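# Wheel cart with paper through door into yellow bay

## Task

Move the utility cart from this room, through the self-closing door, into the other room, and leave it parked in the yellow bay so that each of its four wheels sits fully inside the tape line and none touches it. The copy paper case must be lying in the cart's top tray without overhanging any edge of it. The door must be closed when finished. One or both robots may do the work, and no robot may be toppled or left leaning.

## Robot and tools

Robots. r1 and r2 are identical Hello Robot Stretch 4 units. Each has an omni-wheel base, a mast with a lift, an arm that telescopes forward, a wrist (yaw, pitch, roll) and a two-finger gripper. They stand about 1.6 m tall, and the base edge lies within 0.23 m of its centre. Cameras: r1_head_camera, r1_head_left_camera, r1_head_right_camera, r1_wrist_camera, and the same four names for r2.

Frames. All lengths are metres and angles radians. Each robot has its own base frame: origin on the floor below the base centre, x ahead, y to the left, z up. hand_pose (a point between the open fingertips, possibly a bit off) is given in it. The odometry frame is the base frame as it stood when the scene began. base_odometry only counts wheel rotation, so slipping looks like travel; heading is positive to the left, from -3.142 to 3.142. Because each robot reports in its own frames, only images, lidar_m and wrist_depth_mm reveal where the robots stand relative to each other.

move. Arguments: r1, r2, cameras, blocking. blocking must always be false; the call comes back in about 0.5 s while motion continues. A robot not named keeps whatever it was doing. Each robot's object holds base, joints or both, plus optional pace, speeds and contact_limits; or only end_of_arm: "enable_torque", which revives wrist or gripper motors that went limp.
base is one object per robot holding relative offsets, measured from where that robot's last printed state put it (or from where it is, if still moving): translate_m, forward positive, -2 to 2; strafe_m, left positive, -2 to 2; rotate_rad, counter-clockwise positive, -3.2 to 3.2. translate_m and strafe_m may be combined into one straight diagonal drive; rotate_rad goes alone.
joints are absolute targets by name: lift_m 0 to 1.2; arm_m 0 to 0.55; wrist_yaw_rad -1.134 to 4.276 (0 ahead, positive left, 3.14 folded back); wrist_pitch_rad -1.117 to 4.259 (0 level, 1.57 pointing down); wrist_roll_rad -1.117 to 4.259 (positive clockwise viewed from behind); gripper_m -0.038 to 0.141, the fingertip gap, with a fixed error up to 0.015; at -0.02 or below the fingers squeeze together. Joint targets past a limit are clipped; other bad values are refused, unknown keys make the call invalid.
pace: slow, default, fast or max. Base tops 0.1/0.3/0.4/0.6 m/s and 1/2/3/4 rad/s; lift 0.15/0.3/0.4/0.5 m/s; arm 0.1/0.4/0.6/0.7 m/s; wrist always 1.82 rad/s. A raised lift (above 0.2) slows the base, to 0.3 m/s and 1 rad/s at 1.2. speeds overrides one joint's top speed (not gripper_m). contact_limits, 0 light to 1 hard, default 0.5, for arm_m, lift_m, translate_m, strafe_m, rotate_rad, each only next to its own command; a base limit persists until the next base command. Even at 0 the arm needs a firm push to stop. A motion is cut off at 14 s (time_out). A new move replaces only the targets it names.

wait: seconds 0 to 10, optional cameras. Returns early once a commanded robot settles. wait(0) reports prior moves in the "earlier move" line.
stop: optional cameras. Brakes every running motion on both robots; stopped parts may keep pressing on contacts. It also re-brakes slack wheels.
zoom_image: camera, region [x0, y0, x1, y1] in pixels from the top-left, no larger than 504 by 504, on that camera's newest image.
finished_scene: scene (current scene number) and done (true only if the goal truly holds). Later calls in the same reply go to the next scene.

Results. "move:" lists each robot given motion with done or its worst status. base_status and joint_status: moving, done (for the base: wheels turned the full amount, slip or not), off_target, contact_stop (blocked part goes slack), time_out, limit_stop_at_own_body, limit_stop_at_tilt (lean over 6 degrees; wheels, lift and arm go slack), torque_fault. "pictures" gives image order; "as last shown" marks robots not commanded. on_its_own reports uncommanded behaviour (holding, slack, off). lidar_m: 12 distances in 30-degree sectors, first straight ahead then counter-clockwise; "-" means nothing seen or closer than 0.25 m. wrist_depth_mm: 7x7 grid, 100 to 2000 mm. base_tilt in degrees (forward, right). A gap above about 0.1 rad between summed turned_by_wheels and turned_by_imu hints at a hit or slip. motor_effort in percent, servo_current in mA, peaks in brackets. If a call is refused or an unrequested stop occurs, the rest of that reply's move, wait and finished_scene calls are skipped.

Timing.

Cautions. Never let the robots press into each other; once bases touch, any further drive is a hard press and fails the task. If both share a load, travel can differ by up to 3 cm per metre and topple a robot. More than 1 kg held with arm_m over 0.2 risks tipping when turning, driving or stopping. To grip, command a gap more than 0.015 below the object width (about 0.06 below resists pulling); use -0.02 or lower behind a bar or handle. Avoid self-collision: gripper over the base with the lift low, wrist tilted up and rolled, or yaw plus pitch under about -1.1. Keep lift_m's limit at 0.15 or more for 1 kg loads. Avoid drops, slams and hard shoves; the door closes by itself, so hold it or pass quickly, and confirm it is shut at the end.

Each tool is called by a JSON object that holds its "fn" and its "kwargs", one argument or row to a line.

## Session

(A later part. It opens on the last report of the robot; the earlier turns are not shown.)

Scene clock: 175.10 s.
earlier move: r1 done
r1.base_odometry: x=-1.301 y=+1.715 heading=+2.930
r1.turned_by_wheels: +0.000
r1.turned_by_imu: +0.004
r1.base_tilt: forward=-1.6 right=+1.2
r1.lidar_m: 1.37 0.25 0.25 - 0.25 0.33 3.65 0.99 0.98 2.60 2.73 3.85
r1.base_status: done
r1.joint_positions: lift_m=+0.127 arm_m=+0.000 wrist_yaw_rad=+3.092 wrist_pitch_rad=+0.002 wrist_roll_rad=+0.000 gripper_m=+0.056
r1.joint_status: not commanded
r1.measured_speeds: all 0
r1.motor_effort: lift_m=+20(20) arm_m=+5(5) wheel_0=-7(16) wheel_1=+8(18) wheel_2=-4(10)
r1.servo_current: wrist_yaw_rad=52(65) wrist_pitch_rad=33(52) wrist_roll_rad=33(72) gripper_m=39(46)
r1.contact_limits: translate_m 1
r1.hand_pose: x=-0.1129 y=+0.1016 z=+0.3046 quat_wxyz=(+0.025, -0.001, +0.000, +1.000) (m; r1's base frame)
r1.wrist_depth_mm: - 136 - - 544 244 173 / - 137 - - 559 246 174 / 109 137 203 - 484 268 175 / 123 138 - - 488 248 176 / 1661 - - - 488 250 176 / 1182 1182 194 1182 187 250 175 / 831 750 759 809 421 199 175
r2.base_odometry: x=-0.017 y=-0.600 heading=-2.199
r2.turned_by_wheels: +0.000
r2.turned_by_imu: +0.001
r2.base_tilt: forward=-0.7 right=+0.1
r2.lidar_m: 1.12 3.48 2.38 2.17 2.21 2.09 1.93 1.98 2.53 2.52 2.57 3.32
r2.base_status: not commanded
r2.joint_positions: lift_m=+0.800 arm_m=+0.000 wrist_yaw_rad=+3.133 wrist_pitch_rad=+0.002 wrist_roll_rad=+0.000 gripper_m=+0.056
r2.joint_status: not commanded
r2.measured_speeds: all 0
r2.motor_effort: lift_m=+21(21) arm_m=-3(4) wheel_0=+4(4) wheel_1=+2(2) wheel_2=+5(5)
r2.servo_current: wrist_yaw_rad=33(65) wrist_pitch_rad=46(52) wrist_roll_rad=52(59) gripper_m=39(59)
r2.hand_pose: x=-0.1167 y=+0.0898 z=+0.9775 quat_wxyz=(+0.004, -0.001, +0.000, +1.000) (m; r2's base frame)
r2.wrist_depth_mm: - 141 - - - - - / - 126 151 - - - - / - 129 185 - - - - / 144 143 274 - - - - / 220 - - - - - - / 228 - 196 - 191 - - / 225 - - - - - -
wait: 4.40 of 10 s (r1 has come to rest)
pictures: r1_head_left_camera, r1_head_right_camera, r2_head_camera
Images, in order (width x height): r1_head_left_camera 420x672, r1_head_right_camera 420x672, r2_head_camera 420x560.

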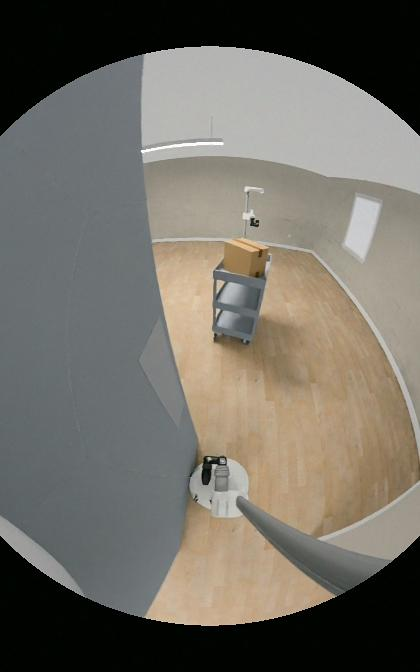

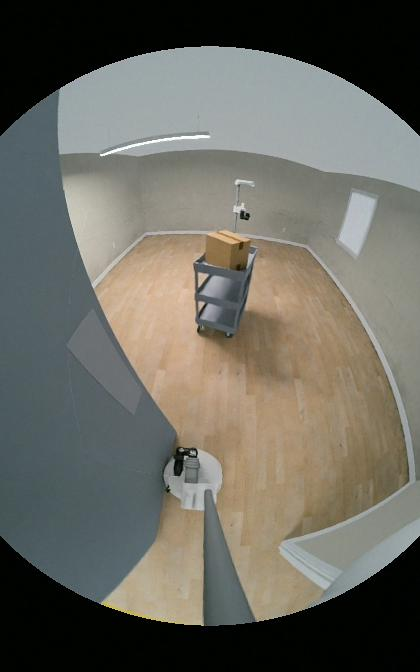

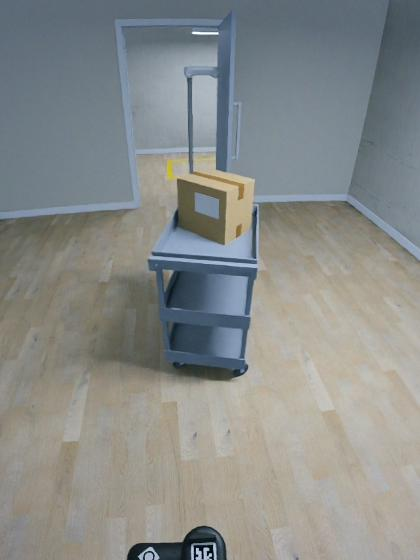

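{"fn": "move", "kwargs": {
  "r1": {"base":{"translate_m":0.0,"strafe_m":0.37},"pace":"slow","contact_limits":{"translate_m":1.0}},
  "blocking": false,
  "cameras": []
}}

{"fn": "wait", "kwargs": {
  "seconds": 10,
  "cameras": ["r1_head_left_camera","r1_head_right_camera","r2_head_camera"]
}}

Scene clock: 179.53 s.
move: r1 moving
r1.base_odometry: x=-1.305 y=+1.701 heading=+2.930
r1.turned_by_wheels: +0.000
r1.turned_by_imu: -0.001
r1.base_tilt: forward=-1.6 right=+1.2
r1.lidar_m: 1.37 0.25 0.25 - 0.25 0.31 3.71 1.01 0.97 2.61 2.74 3.84
r1.base_status: translate_m moving; strafe_m moving
r1.joint_positions: lift_m=+0.127 arm_m=+0.000 wrist_yaw_rad=+3.092 wrist_pitch_rad=+0.002 wrist_roll_rad=+0.000 gripper_m=+0.056
r1.joint_status: not commanded
r1.measured_speeds: translate_m=+0.000 strafe_m=+0.056 rotate_rad=-0.002 lift_m=+0.000 arm_m=+0.000 wrist_yaw_rad=+0.000 wrist_pitch_rad=+0.000 wrist_roll_rad=+0.000
r1.motor_effort: lift_m=+20(20) arm_m=+5(5) wheel_0=-15(15) wheel_1=+11(11) wheel_2=+0(3)
r1.servo_current: wrist_yaw_rad=52(72) wrist_pitch_rad=39(46) wrist_roll_rad=39(65) gripper_m=39(46)
r1.contact_limits: translate_m 1
r1.hand_pose: x=-0.1129 y=+0.1016 z=+0.3046 quat_wxyz=(+0.025, -0.001, +0.000, +1.000) (m; r1's base frame)
r1.wrist_depth_mm: - 137 - - 508 237 170 / - 137 - - 517 239 171 / 109 137 202 - 525 262 172 / 124 138 - - 530 242 173 / 1708 - - - 459 242 173 / 1182 1182 193 1182 187 241 173 / 842 750 759 809 399 207 171
r2: as last shown
r2.turned_by_imu: +0.000
r2.lidar_m: 1.11 3.46 2.41 2.19 2.25 2.08 1.93 1.97 2.54 2.51 2.58 3.31
r2.motor_effort: lift_m=+21(21) arm_m=-4(4) wheel_0=+4(4) wheel_1=+2(2) wheel_2=+5(5)
r2.servo_current: wrist_yaw_rad=46(52) wrist_pitch_rad=39(52) wrist_roll_rad=39(59) gripper_m=46(59)
r2.wrist_depth_mm: - 141 - - - - - / - 126 150 - - - - / - 129 185 - - - - / 144 143 273 - - - - / 220 - - - - - - / 227 - 196 - 191 - - / 225 - - - - - -
pictures: none
No camera images: "cameras" was empty.

Scene clock: 183.87 s.
earlier move: r1 done
r1.base_odometry: x=-1.379 y=+1.355 heading=+2.931
r1.turned_by_wheels: +0.001
r1.turned_by_imu: +0.001
r1.base_tilt: forward=-1.5 right=+1.3
r1.lidar_m: 1.41 0.31 0.25 - 0.25 0.25 0.52 3.78 1.08 2.76 2.87 1.40
r1.base_status: done
r1.joint_positions: lift_m=+0.127 arm_m=+0.000 wrist_yaw_rad=+3.092 wrist_pitch_rad=+0.002 wrist_roll_rad=+0.000 gripper_m=+0.056
r1.joint_status: not commanded
r1.measured_speeds: all 0
r1.motor_effort: lift_m=+20(20) arm_m=+4(5) wheel_0=-30(34) wheel_1=+30(36) wheel_2=+6(8)
r1.servo_current: wrist_yaw_rad=26(72) wrist_pitch_rad=39(52) wrist_roll_rad=59(72) gripper_m=39(46)
r1.contact_limits: translate_m 1
r1.hand_pose: x=-0.1128 y=+0.1016 z=+0.3046 quat_wxyz=(+0.025, -0.001, +0.000, +1.000) (m; r1's base frame)
r1.wrist_depth_mm: 136 138 - 559 287 198 - / 110 139 - 504 286 200 - / 117 138 250 508 290 191 - / 136 151 - 508 291 192 - / 1983 - - 517 291 191 160 / 1182 1205 193 521 191 192 - / 854 750 750 153 272 175 -
r2.base_odometry: x=-0.017 y=-0.600 heading=-2.199
r2.turned_by_wheels: +0.000
r2.turned_by_imu: +0.001
r2.base_tilt: forward=-0.7 right=+0.1
r2.lidar_m: 1.13 3.48 2.41 2.20 2.25 2.08 1.93 1.99 2.56 2.51 2.57 3.33
r2.base_status: not commanded
r2.joint_positions: lift_m=+0.800 arm_m=+0.000 wrist_yaw_rad=+3.133 wrist_pitch_rad=+0.002 wrist_roll_rad=+0.000 gripper_m=+0.056
r2.joint_status: not commanded
r2.measured_speeds: all 0
r2.motor_effort: lift_m=+21(21) arm_m=-4(4) wheel_0=+4(4) wheel_1=+2(2) wheel_2=+5(5)
r2.servo_current: wrist_yaw_rad=39(65) wrist_pitch_rad=39(52) wrist_roll_rad=52(59) gripper_m=46(59)
r2.hand_pose: x=-0.1167 y=+0.0898 z=+0.9775 quat_wxyz=(+0.004, -0.001, +0.000, +1.000) (m; r2's base frame)
r2.wrist_depth_mm: - 141 - - - - - / - 126 150 - - - - / - 129 185 - - - - / 144 143 273 - - - - / 220 - - - - - - / 228 - 196 - 191 - - / 226 - - - - - -
wait: 4.33 of 10 s (r1 has come to rest)
pictures: r1_head_left_camera, r1_head_right_camera, r2_head_camera
Images, in order (width x height): r1_head_left_camera 420x672, r1_head_right_camera 420x672, r2_head_camera 420x560.

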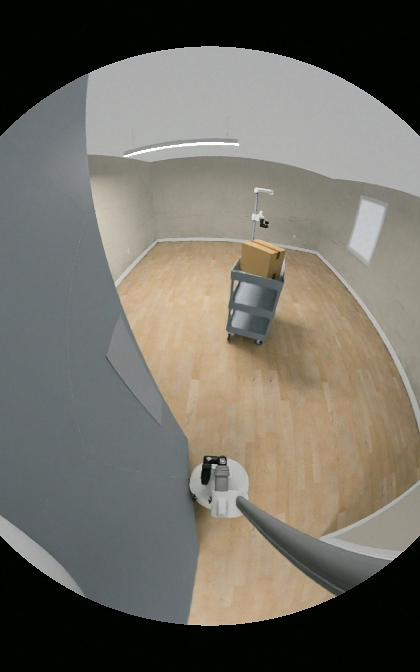

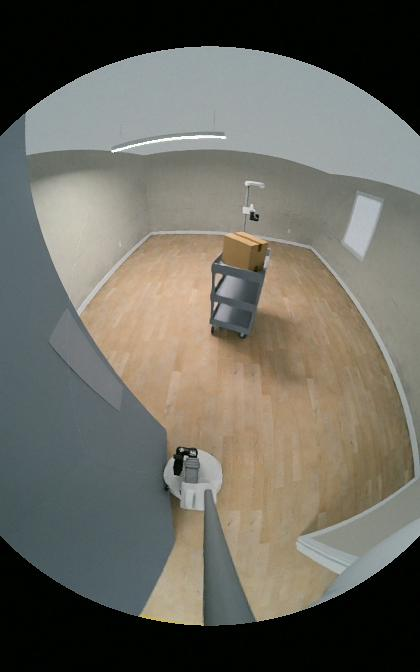

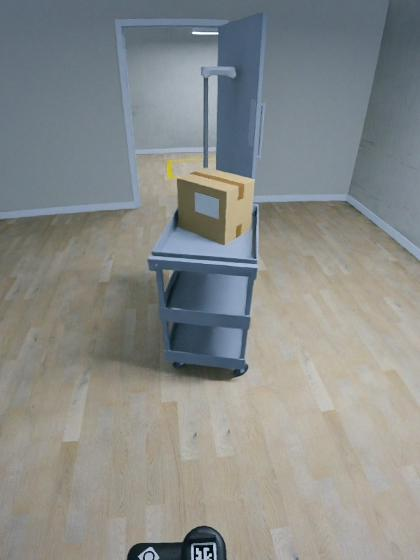

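{"fn": "move", "kwargs": {
  "r2": {"joints":{"wrist_yaw_rad":0.0}},
  "blocking": false,
  "cameras": []
}}

{"fn": "wait", "kwargs": {
  "seconds": 5,
  "cameras": ["r2_head_camera","r2_wrist_camera"]
}}

Scene clock: 205.53 s.
move: r2 moving
r1: as last shown
r1.turned_by_wheels: +0.000
r1.turned_by_imu: +0.000
r1.base_tilt: forward=-1.6 right=+1.3
r1.lidar_m: 1.40 0.32 0.25 - 0.25 0.25 0.49 3.79 1.09 2.74 2.87 1.41
r1.motor_effort: lift_m=+20(20) arm_m=+4(4) wheel_0=-30(31) wheel_1=+30(30) wheel_2=+6(6)
r1.servo_current: wrist_yaw_rad=65(65) wrist_pitch_rad=46(52) wrist_roll_rad=52(65) gripper_m=39(46)
r1.contact_limits: translate_m 1
r1.wrist_depth_mm: 136 138 - 569 286 198 - / 110 138 - 504 287 199 - / 117 139 249 504 289 191 - / 136 151 - 512 291 192 - / 1983 - - 517 290 192 160 / 1160 1182 194 521 191 193 - / 842 759 768 153 272 175 -
r2.base_odometry: x=-0.017 y=-0.600 heading=-2.199
r2.turned_by_wheels: +0.000
r2.turned_by_imu: +0.000
r2.base_tilt: forward=-0.7 right=+0.0
r2.lidar_m: 1.12 3.54 2.40 2.21 2.25 2.07 1.92 1.97 2.54 2.51 2.54 3.30
r2.base_status: not commanded
r2.joint_positions: lift_m=+0.800 arm_m=+0.000 wrist_yaw_rad=+2.570 wrist_pitch_rad=+0.002 wrist_roll_rad=+0.000 gripper_m=+0.056
r2.joint_status: wrist_yaw_rad moving
r2.measured_speeds: translate_m=+0.000 strafe_m=+0.000 rotate_rad=+0.000 lift_m=+0.000 arm_m=+0.000 wrist_yaw_rad=-1.741 wrist_pitch_rad=+0.000 wrist_roll_rad=+0.000
r2.motor_effort: lift_m=+21(21) arm_m=-4(4) wheel_0=+4(5) wheel_1=+2(2) wheel_2=+5(5)
r2.servo_current: wrist_yaw_rad=111(169) wrist_pitch_rad=39(46) wrist_roll_rad=59(59) gripper_m=52(52)
r2.hand_pose: x=-0.0242 y=+0.2296 z=+0.9775 quat_wxyz=(+0.282, -0.001, +0.000, +0.959) (m; r2's base frame)
r2.wrist_depth_mm: - - - - - - - / - - - - - - - / - - - - - - 1756 / - - - - - - 1708 / - - - - - - - / - - 196 - 191 - - / - 123 - - - - -
pictures: none
No camera images: "cameras" was empty.

Scene clock: 207.50 s.
earlier move: r2 done
r1.base_odometry: x=-1.379 y=+1.355 heading=+2.931
r1.turned_by_wheels: +0.000
r1.turned_by_imu: +0.000
r1.base_tilt: forward=-1.6 right=+1.3
r1.lidar_m: 1.41 0.34 0.25 - 0.25 0.26 0.55 3.80 1.10 2.74 2.89 1.40
r1.base_status: not commanded
r1.joint_positions: lift_m=+0.127 arm_m=+0.000 wrist_yaw_rad=+3.092 wrist_pitch_rad=+0.002 wrist_roll_rad=+0.000 gripper_m=+0.056
r1.joint_status: not commanded
r1.measured_speeds: all 0
r1.motor_effort: lift_m=+20(20) arm_m=+4(4) wheel_0=-30(31) wheel_1=+30(30) wheel_2=+6(6)
r1.servo_current: wrist_yaw_rad=59(72) wrist_pitch_rad=39(52) wrist_roll_rad=46(65) gripper_m=33(46)
r1.contact_limits: translate_m 1
r1.hand_pose: x=-0.1128 y=+0.1016 z=+0.3046 quat_wxyz=(+0.025, -0.001, +0.000, +1.000) (m; r1's base frame)
r1.wrist_depth_mm: 136 138 - 559 285 198 - / 110 138 - 500 286 199 - / 117 139 249 504 289 191 - / 136 151 - 512 290 191 - / 1921 - - 517 291 193 160 / 1205 1229 193 517 191 193 - / 854 750 759 153 273 175 -
r2.base_odometry: x=-0.017 y=-0.600 heading=-2.199
r2.turned_by_wheels: +0.000
r2.turned_by_imu: +0.000
r2.base_tilt: forward=-0.7 right=+0.1
r2.lidar_m: 1.11 3.48 2.39 2.20 2.24 2.07 1.92 1.99 2.53 2.50 2.58 3.32
r2.base_status: not commanded
r2.joint_positions: lift_m=+0.800 arm_m=+0.000 wrist_yaw_rad=+0.003 wrist_pitch_rad=+0.002 wrist_roll_rad=+0.000 gripper_m=+0.056
r2.joint_status: all done
r2.measured_speeds: all 0
r2.motor_effort: lift_m=+21(21) arm_m=-4(4) wheel_0=+4(5) wheel_1=+2(2) wheel_2=+4(5)
r2.servo_current: wrist_yaw_rad=52(169) wrist_pitch_rad=46(46) wrist_roll_rad=46(59) gripper_m=46(52)
r2.hand_pose: x=+0.4596 y=-0.0866 z=+0.9775 quat_wxyz=(+1.000, +0.000, +0.001, +0.001) (m; r2's base frame)
r2.wrist_depth_mm: - - - - - - - / - - - - - - - / - - - - - - - / - - - 1281 - - - / - - - 1281 - - - / - - 196 171 189 - - / - - 1983 - - - -
wait: 1.97 of 5 s (r2 has come to rest)
pictures: r2_head_camera, r2_wrist_camera
Images, in order (width x height): r2_head_camera 420x560, r2_wrist_camera 616x392.

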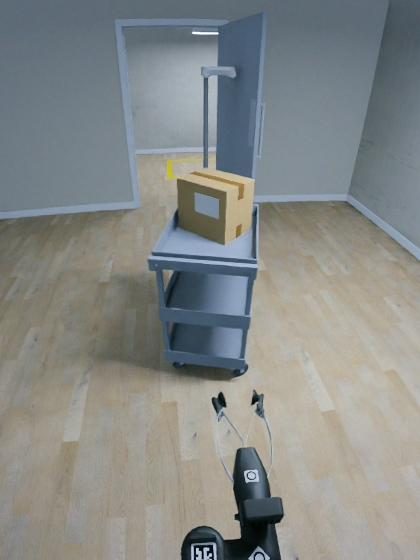

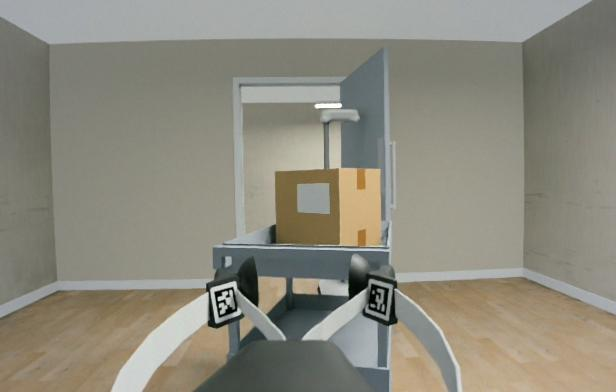

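{"fn": "move", "kwargs": {
  "r2": {"joints":{"lift_m":0.70,"gripper_m":0.13,"wrist_roll_rad":1.571},"base":{"translate_m":0.3}},
  "blocking": false,
  "cameras": []
}}

{"fn": "wait", "kwargs": {
  "seconds": 5,
  "cameras": []
}}

{"fn": "wait", "kwargs": {
  "seconds": 3,
  "cameras": ["r2_head_camera","r2_wrist_camera"]
}}

{"fn": "zoom_image", "kwargs": {
  "camera": "r2_head_camera",
  "region": [110, 180, 320, 420]
}}

Scene clock: 223.40 s.
move: r2 moving
r1: as last shown
r1.lidar_m: 1.40 0.35 0.25 - 0.25 0.25 0.52 3.79 1.09 2.76 2.89 1.41
r1.motor_effort: lift_m=+20(20) arm_m=+4(4) wheel_0=-31(31) wheel_1=+30(30) wheel_2=+6(6)
r1.servo_current: wrist_yaw_rad=46(72) wrist_pitch_rad=39(46) wrist_roll_rad=52(59) gripper_m=39(46)
r1.contact_limits: translate_m 1
r1.wrist_depth_mm: 136 137 - 564 285 197 - / 110 138 - 500 287 199 - / 117 139 249 504 290 191 - / 136 151 - 512 290 192 - / 1921 - - 512 291 193 160 / 1205 1205 194 517 191 192 - / 842 759 759 153 273 175 -
r2.base_odometry: x=-0.035 y=-0.625 heading=-2.198
r2.turned_by_wheels: +0.000
r2.turned_by_imu: +0.001
r2.base_tilt: forward=-0.7 right=+0.1
r2.lidar_m: 1.09 3.52 2.41 2.19 2.25 2.12 1.95 2.00 2.57 2.50 2.57 3.31
r2.base_status: translate_m moving
r2.joint_positions: lift_m=+0.762 arm_m=+0.000 wrist_yaw_rad=+0.003 wrist_pitch_rad=+0.002 wrist_roll_rad=+0.589 gripper_m=+0.075
r2.joint_status: lift_m moving; wrist_roll_rad moving; gripper_m moving
r2.measured_speeds: translate_m=+0.121 strafe_m=-0.001 rotate_rad=+0.004 lift_m=-0.146 arm_m=+0.000 wrist_yaw_rad=+0.000 wrist_pitch_rad=+0.000 wrist_roll_rad=+1.820
r2.motor_effort: lift_m=+13(20) arm_m=-4(4) wheel_0=+4(10) wheel_1=+7(9) wheel_2=-12(12)
r2.servo_current: wrist_yaw_rad=46(65) wrist_pitch_rad=39(46) wrist_roll_rad=98(98) gripper_m=65(91)
r2.hand_pose: x=+0.4596 y=-0.0866 z=+0.9401 quat_wxyz=(+0.957, +0.290, +0.001, +0.001) (m; r2's base frame)
r2.wrist_depth_mm: - - - - - - - / - - - - - - - / - - - - - - - / - - - 1205 - - - / - - - 991 931 - 1863 / - - 191 1576 188 1808 1499 / - - - - - 1229 1281
pictures: none
No camera images: "cameras" was empty.

Scene clock: 225.37 s.
earlier move: r2 done
r1.base_odometry: x=-1.379 y=+1.355 heading=+2.931
r1.turned_by_wheels: +0.000
r1.turned_by_imu: +0.000
r1.base_tilt: forward=-1.6 right=+1.3
r1.lidar_m: 1.43 0.34 0.25 - 0.25 0.25 0.53 3.78 1.10 2.74 2.88 1.41
r1.base_status: not commanded
r1.joint_positions: lift_m=+0.127 arm_m=+0.000 wrist_yaw_rad=+3.092 wrist_pitch_rad=+0.002 wrist_roll_rad=+0.000 gripper_m=+0.056
r1.joint_status: not commanded
r1.measured_speeds: all 0
r1.motor_effort: lift_m=+20(20) arm_m=+4(4) wheel_0=-31(31) wheel_1=+30(30) wheel_2=+6(6)
r1.servo_current: wrist_yaw_rad=46(72) wrist_pitch_rad=39(52) wrist_roll_rad=46(72) gripper_m=39(46)
r1.contact_limits: translate_m 1
r1.hand_pose: x=-0.1128 y=+0.1016 z=+0.3046 quat_wxyz=(+0.025, -0.001, +0.000, +1.000) (m; r1's base frame)
r1.wrist_depth_mm: 136 138 - 569 285 198 - / 110 138 - 508 289 199 - / 117 139 250 508 289 191 - / 136 151 - 508 290 191 - / 1921 - - 512 294 192 160 / 1205 1205 193 521 191 192 - / 842 750 759 153 273 175 -
r2.base_odometry: x=-0.193 y=-0.843 heading=-2.198
r2.turned_by_wheels: +0.000
r2.turned_by_imu: +0.001
r2.base_tilt: forward=-0.7 right=+0.1
r2.lidar_m: 0.83 3.54 2.40 2.24 2.27 2.39 2.24 2.29 2.65 2.49 2.53 0.83
r2.base_status: done
r2.joint_positions: lift_m=+0.700 arm_m=+0.000 wrist_yaw_rad=+0.003 wrist_pitch_rad=+0.002 wrist_roll_rad=+1.569 gripper_m=+0.130
r2.joint_status: all done
r2.measured_speeds: all 0
r2.motor_effort: lift_m=+14(20) arm_m=-4(4) wheel_0=+2(10) wheel_1=+4(9) wheel_2=-2(14)
r2.servo_current: wrist_yaw_rad=46(65) wrist_pitch_rad=39(46) wrist_roll_rad=46(124) gripper_m=46(124)
r2.hand_pose: x=+0.4596 y=-0.0866 z=+0.8781 quat_wxyz=(+0.708, +0.706, +0.002, +0.000) (m; r2's base frame)
r2.wrist_depth_mm: - - - - - 1708 1205 / - - - - - 1756 1229 / - - - 960 1255 640 - / - - - 904 - 661 - / - - - 1008 - 691 - / - - 218 699 194 - 1281 / - - - - - 1921 1229
wait: 1.97 of 5 s (r2 has come to rest)
pictures: none
No camera images: "cameras" was empty.

Scene clock: 228.37 s.
r1.base_odometry: x=-1.379 y=+1.355 heading=+2.931
r1.turned_by_wheels: +0.000
r1.turned_by_imu: +0.000
r1.base_tilt: forward=-1.6 right=+1.3
r1.lidar_m: 1.43 0.34 0.25 - 0.25 0.25 0.55 3.81 1.11 2.75 2.90 1.41
r1.base_status: not commanded
r1.joint_positions: lift_m=+0.127 arm_m=+0.000 wrist_yaw_rad=+3.092 wrist_pitch_rad=+0.002 wrist_roll_rad=+0.000 gripper_m=+0.056
r1.joint_status: not commanded
r1.measured_speeds: all 0
r1.motor_effort: lift_m=+20(20) arm_m=+4(4) wheel_0=-30(31) wheel_1=+30(30) wheel_2=+6(6)
r1.servo_current: wrist_yaw_rad=33(72) wrist_pitch_rad=46(52) wrist_roll_rad=39(72) gripper_m=39(46)
r1.contact_limits: translate_m 1
r1.hand_pose: x=-0.1128 y=+0.1016 z=+0.3046 quat_wxyz=(+0.025, -0.001, +0.000, +1.000) (m; r1's base frame)
r1.wrist_depth_mm: 136 138 - 559 283 198 - / 111 138 - 504 287 198 - / 117 139 249 508 290 191 - / 136 151 - 508 290 191 - / 1983 - - 517 293 193 160 / 1205 1205 193 525 191 193 - / 854 759 759 154 273 175 -
r2.base_odometry: x=-0.193 y=-0.843 heading=-2.198
r2.turned_by_wheels: +0.000
r2.turned_by_imu: +0.000
r2.base_tilt: forward=-0.7 right=+0.0
r2.lidar_m: 0.83 3.55 2.43 2.22 2.28 2.39 2.24 2.28 2.69 2.50 2.55 0.85
r2.base_status: done
r2.joint_positions: lift_m=+0.700 arm_m=+0.000 wrist_yaw_rad=+0.003 wrist_pitch_rad=+0.002 wrist_roll_rad=+1.569 gripper_m=+0.130
r2.joint_status: all done
r2.measured_speeds: all 0
r2.motor_effort: lift_m=+14(20) arm_m=-4(4) wheel_0=+2(10) wheel_1=+4(9) wheel_2=-2(14)
r2.servo_current: wrist_yaw_rad=39(65) wrist_pitch_rad=39(46) wrist_roll_rad=46(124) gripper_m=52(124)
r2.hand_pose: x=+0.4596 y=-0.0866 z=+0.8781 quat_wxyz=(+0.708, +0.706, +0.002, +0.000) (m; r2's base frame)
r2.wrist_depth_mm: - - - - - 1708 1182 / - - - - - 1756 1205 / - - - 976 1229 634 - / - - - 904 - 661 - / - - - 1025 - 683 - / - - 218 699 195 - 1281 / - - - - - 1921 1205
wait: 3.00 s; at rest by 0.27 s
pictures: r2_head_camera, r2_wrist_camera
Images, in order (width x height): r2_head_camera 420x560, r2_wrist_camera 616x392.

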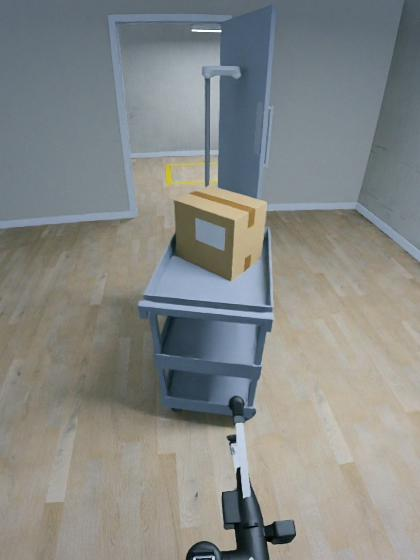

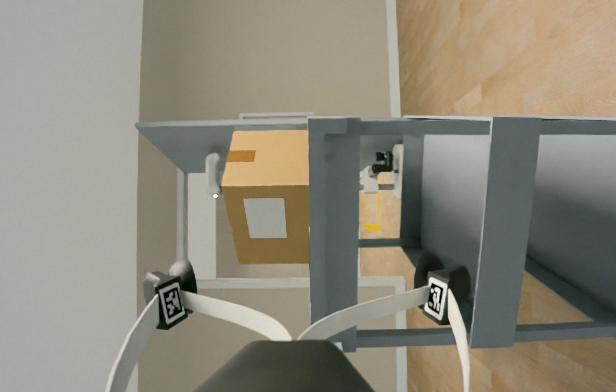

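Scaled by 2.100 from the camera's 420x560 image, which has a finer 1200x1600 frame.

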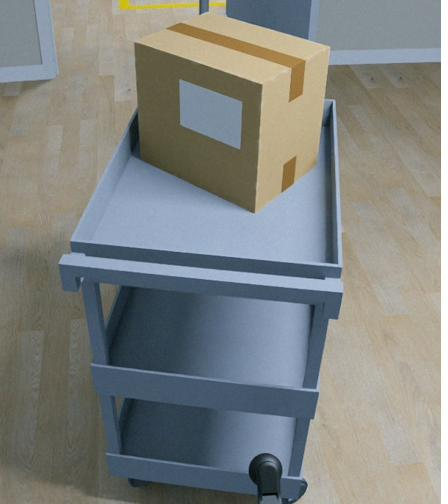

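{"fn": "zoom_image", "kwargs": {
  "camera": "r2_wrist_camera",
  "region": [260, 100, 440, 360]
}}

Scaled by 1.938.

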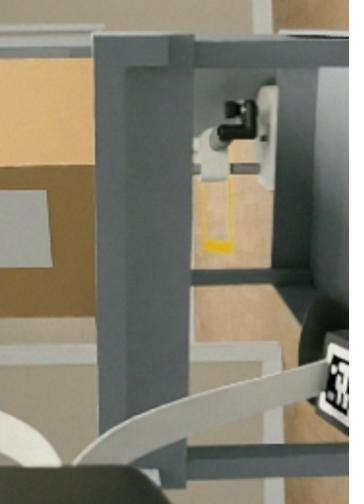

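{"fn": "move", "kwargs": {
  "r2": {"joints":{"lift_m":0.683},"base":{"translate_m":0.27,"strafe_m":0.03}},
  "blocking": false,
  "cameras": []
}}

{"fn": "wait", "kwargs": {
  "seconds": 3,
  "cameras": []
}}

{"fn": "wait", "kwargs": {
  "seconds": 2,
  "cameras": ["r2_head_camera","r2_wrist_camera"]
}}

{"fn": "zoom_image", "kwargs": {
  "camera": "r2_head_camera",
  "region": [110, 280, 320, 520]
}}

Scene clock: 259.27 s.
move: r2 moving
r1: as last shown
r1.lidar_m: 1.42 0.32 0.25 - 0.25 0.26 0.52 3.80 1.10 2.75 2.89 1.41
r1.servo_current: wrist_yaw_rad=46(65) wrist_pitch_rad=33(46) wrist_roll_rad=59(59) gripper_m=39(46)
r1.contact_limits: translate_m 1
r1.wrist_depth_mm: 136 138 - 564 283 198 - / 110 139 - 504 287 199 - / 117 139 249 508 289 191 - / 136 151 - 508 291 191 - / 1983 - - 512 293 193 160 / 1205 1205 193 521 191 193 - / 842 741 750 153 273 174 -
r2.base_odometry: x=-0.209 y=-0.870 heading=-2.198
r2.turned_by_wheels: +0.000
r2.turned_by_imu: +0.001
r2.base_tilt: forward=-0.7 right=+0.1
r2.lidar_m: 0.79 3.54 2.39 2.24 2.30 2.43 2.25 2.30 2.65 2.48 2.54 0.82
r2.base_status: translate_m moving; strafe_m moving
r2.joint_positions: lift_m=+0.683 arm_m=+0.000 wrist_yaw_rad=+0.003 wrist_pitch_rad=+0.002 wrist_roll_rad=+1.569 gripper_m=+0.130
r2.joint_status: lift_m moving
r2.measured_speeds: translate_m=+0.122 strafe_m=+0.013 rotate_rad=-0.001 lift_m=-0.001 arm_m=+0.000 wrist_yaw_rad=+0.000 wrist_pitch_rad=+0.000 wrist_roll_rad=+0.000
r2.motor_effort: lift_m=+15(16) arm_m=-4(4) wheel_0=+9(11) wheel_1=+9(9) wheel_2=-13(13)
r2.servo_current: wrist_yaw_rad=33(52) wrist_pitch_rad=39(46) wrist_roll_rad=46(52) gripper_m=52(59)
r2.hand_pose: x=+0.4596 y=-0.0866 z=+0.8611 quat_wxyz=(+0.708, +0.706, +0.002, +0.000) (m; r2's base frame)
r2.wrist_depth_mm: - - - - - 1618 1182 / - - - - - 1756 1205 / - - - 621 - 615 - / - - 904 634 - 634 - / - - - 946 - 654 - / - - 217 668 213 668 1281 / - - - - - 1863 1205
pictures: none
No camera images: "cameras" was empty.

Scene clock: 261.13 s.
earlier move: r2 done
r1.base_odometry: x=-1.379 y=+1.355 heading=+2.931
r1.turned_by_wheels: +0.000
r1.turned_by_imu: +0.000
r1.base_tilt: forward=-1.6 right=+1.3
r1.lidar_m: 1.41 0.34 0.25 - 0.25 0.26 0.53 3.78 1.08 2.76 2.89 1.39
r1.base_status: not commanded
r1.joint_positions: lift_m=+0.127 arm_m=+0.000 wrist_yaw_rad=+3.092 wrist_pitch_rad=+0.002 wrist_roll_rad=+0.000 gripper_m=+0.056
r1.joint_status: not commanded
r1.measured_speeds: all 0
r1.motor_effort: lift_m=+20(20) arm_m=+4(4) wheel_0=-30(31) wheel_1=+30(30) wheel_2=+6(6)
r1.servo_current: wrist_yaw_rad=59(65) wrist_pitch_rad=39(52) wrist_roll_rad=59(59) gripper_m=46(46)
r1.contact_limits: translate_m 1
r1.hand_pose: x=-0.1128 y=+0.1016 z=+0.3046 quat_wxyz=(+0.025, -0.001, +0.000, +1.000) (m; r1's base frame)
r1.wrist_depth_mm: 136 138 - 564 283 198 - / 110 138 - 496 286 199 - / 117 139 250 508 289 190 - / 137 151 - 508 290 192 - / 1983 - - 517 291 191 160 / 1229 1182 195 525 191 193 - / 854 759 759 153 272 175 -
r2.base_odometry: x=-0.327 y=-1.079 heading=-2.198
r2.turned_by_wheels: +0.000
r2.turned_by_imu: +0.000
r2.base_tilt: forward=-0.7 right=+0.1
r2.lidar_m: 0.57 3.38 2.41 2.25 2.28 2.70 2.48 2.57 2.67 2.48 2.56 0.55
r2.base_status: done
r2.joint_positions: lift_m=+0.683 arm_m=+0.000 wrist_yaw_rad=+0.003 wrist_pitch_rad=+0.002 wrist_roll_rad=+1.569 gripper_m=+0.130
r2.joint_status: all done
r2.measured_speeds: all 0
r2.motor_effort: lift_m=+14(16) arm_m=-4(4) wheel_0=+3(11) wheel_1=+3(10) wheel_2=-5(14)
r2.servo_current: wrist_yaw_rad=39(52) wrist_pitch_rad=39(46) wrist_roll_rad=46(59) gripper_m=52(59)
r2.hand_pose: x=+0.4595 y=-0.0866 z=+0.8611 quat_wxyz=(+0.708, +0.706, +0.001, +0.000) (m; r2's base frame)
r2.wrist_depth_mm: - - - - - 1576 1118 / - - - 373 375 387 - / - - 668 382 - - - / - - 647 399 1008 - - / - - 759 413 418 - - / - - 218 359 212 - 427 / - - - - - 1863 445
wait: 1.87 of 3 s (r2 has come to rest)
pictures: none
No camera images: "cameras" was empty.

Scene clock: 263.13 s.
r1.base_odometry: x=-1.379 y=+1.355 heading=+2.931
r1.turned_by_wheels: +0.000
r1.turned_by_imu: +0.000
r1.base_tilt: forward=-1.6 right=+1.3
r1.lidar_m: 1.41 0.33 0.25 - 0.25 0.25 0.52 3.78 1.10 2.76 2.87 1.41
r1.base_status: not commanded
r1.joint_positions: lift_m=+0.127 arm_m=+0.000 wrist_yaw_rad=+3.092 wrist_pitch_rad=+0.002 wrist_roll_rad=+0.000 gripper_m=+0.056
r1.joint_status: not commanded
r1.measured_speeds: all 0
r1.motor_effort: lift_m=+20(20) arm_m=+4(4) wheel_0=-30(31) wheel_1=+30(30) wheel_2=+6(6)
r1.servo_current: wrist_yaw_rad=52(65) wrist_pitch_rad=39(52) wrist_roll_rad=46(59) gripper_m=39(46)
r1.contact_limits: translate_m 1
r1.hand_pose: x=-0.1128 y=+0.1016 z=+0.3046 quat_wxyz=(+0.025, -0.001, +0.000, +1.000) (m; r1's base frame)
r1.wrist_depth_mm: 136 138 - 564 285 199 - / 110 138 - 504 287 198 - / 117 139 249 504 289 190 - / 136 151 - 508 291 192 - / 1983 - - 517 290 193 160 / 1182 1205 194 521 191 193 - / 854 759 759 153 272 175 -
r2.base_odometry: x=-0.327 y=-1.079 heading=-2.198
r2.turned_by_wheels: +0.000
r2.turned_by_imu: +0.000
r2.base_tilt: forward=-0.7 right=+0.1
r2.lidar_m: 0.58 3.37 2.43 2.23 2.28 2.67 2.48 2.57 2.67 2.50 2.54 0.59
r2.base_status: done
r2.joint_positions: lift_m=+0.683 arm_m=+0.000 wrist_yaw_rad=+0.003 wrist_pitch_rad=+0.002 wrist_roll_rad=+1.569 gripper_m=+0.130
r2.joint_status: all done
r2.measured_speeds: all 0
r2.motor_effort: lift_m=+14(16) arm_m=-4(4) wheel_0=+3(11) wheel_1=+3(10) wheel_2=-5(14)
r2.servo_current: wrist_yaw_rad=59(52) wrist_pitch_rad=39(46) wrist_roll_rad=46(59) gripper_m=46(59)
r2.hand_pose: x=+0.4595 y=-0.0866 z=+0.8611 quat_wxyz=(+0.708, +0.706, +0.001, +0.000) (m; r2's base frame)
r2.wrist_depth_mm: - - - - - 1576 1118 / - - - 370 373 389 - / - - 668 384 - - - / - - 654 397 1025 - - / - - 768 413 415 - - / - - 217 359 213 - 427 / - - - - - 1863 449
wait: 2.00 s; at rest by 0.27 s
pictures: r2_head_camera, r2_wrist_camera
Images, in order (width x height): r2_head_camera 420x560, r2_wrist_camera 616x392.

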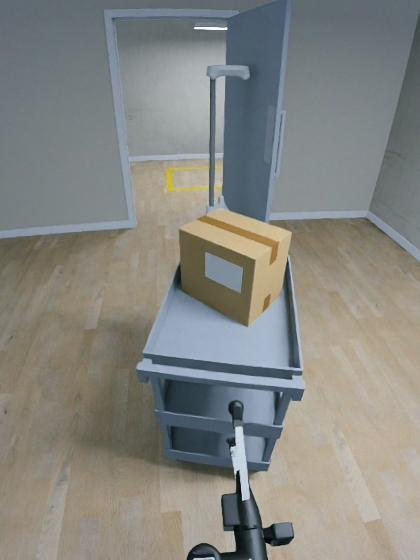

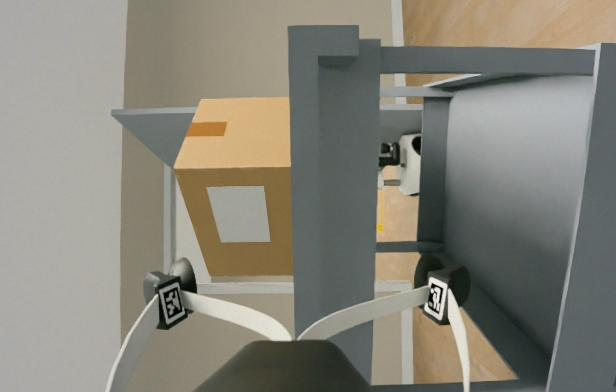

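Scaled by 2.100 from the camera's 420x560 image, which has a finer 1200x1600 frame.

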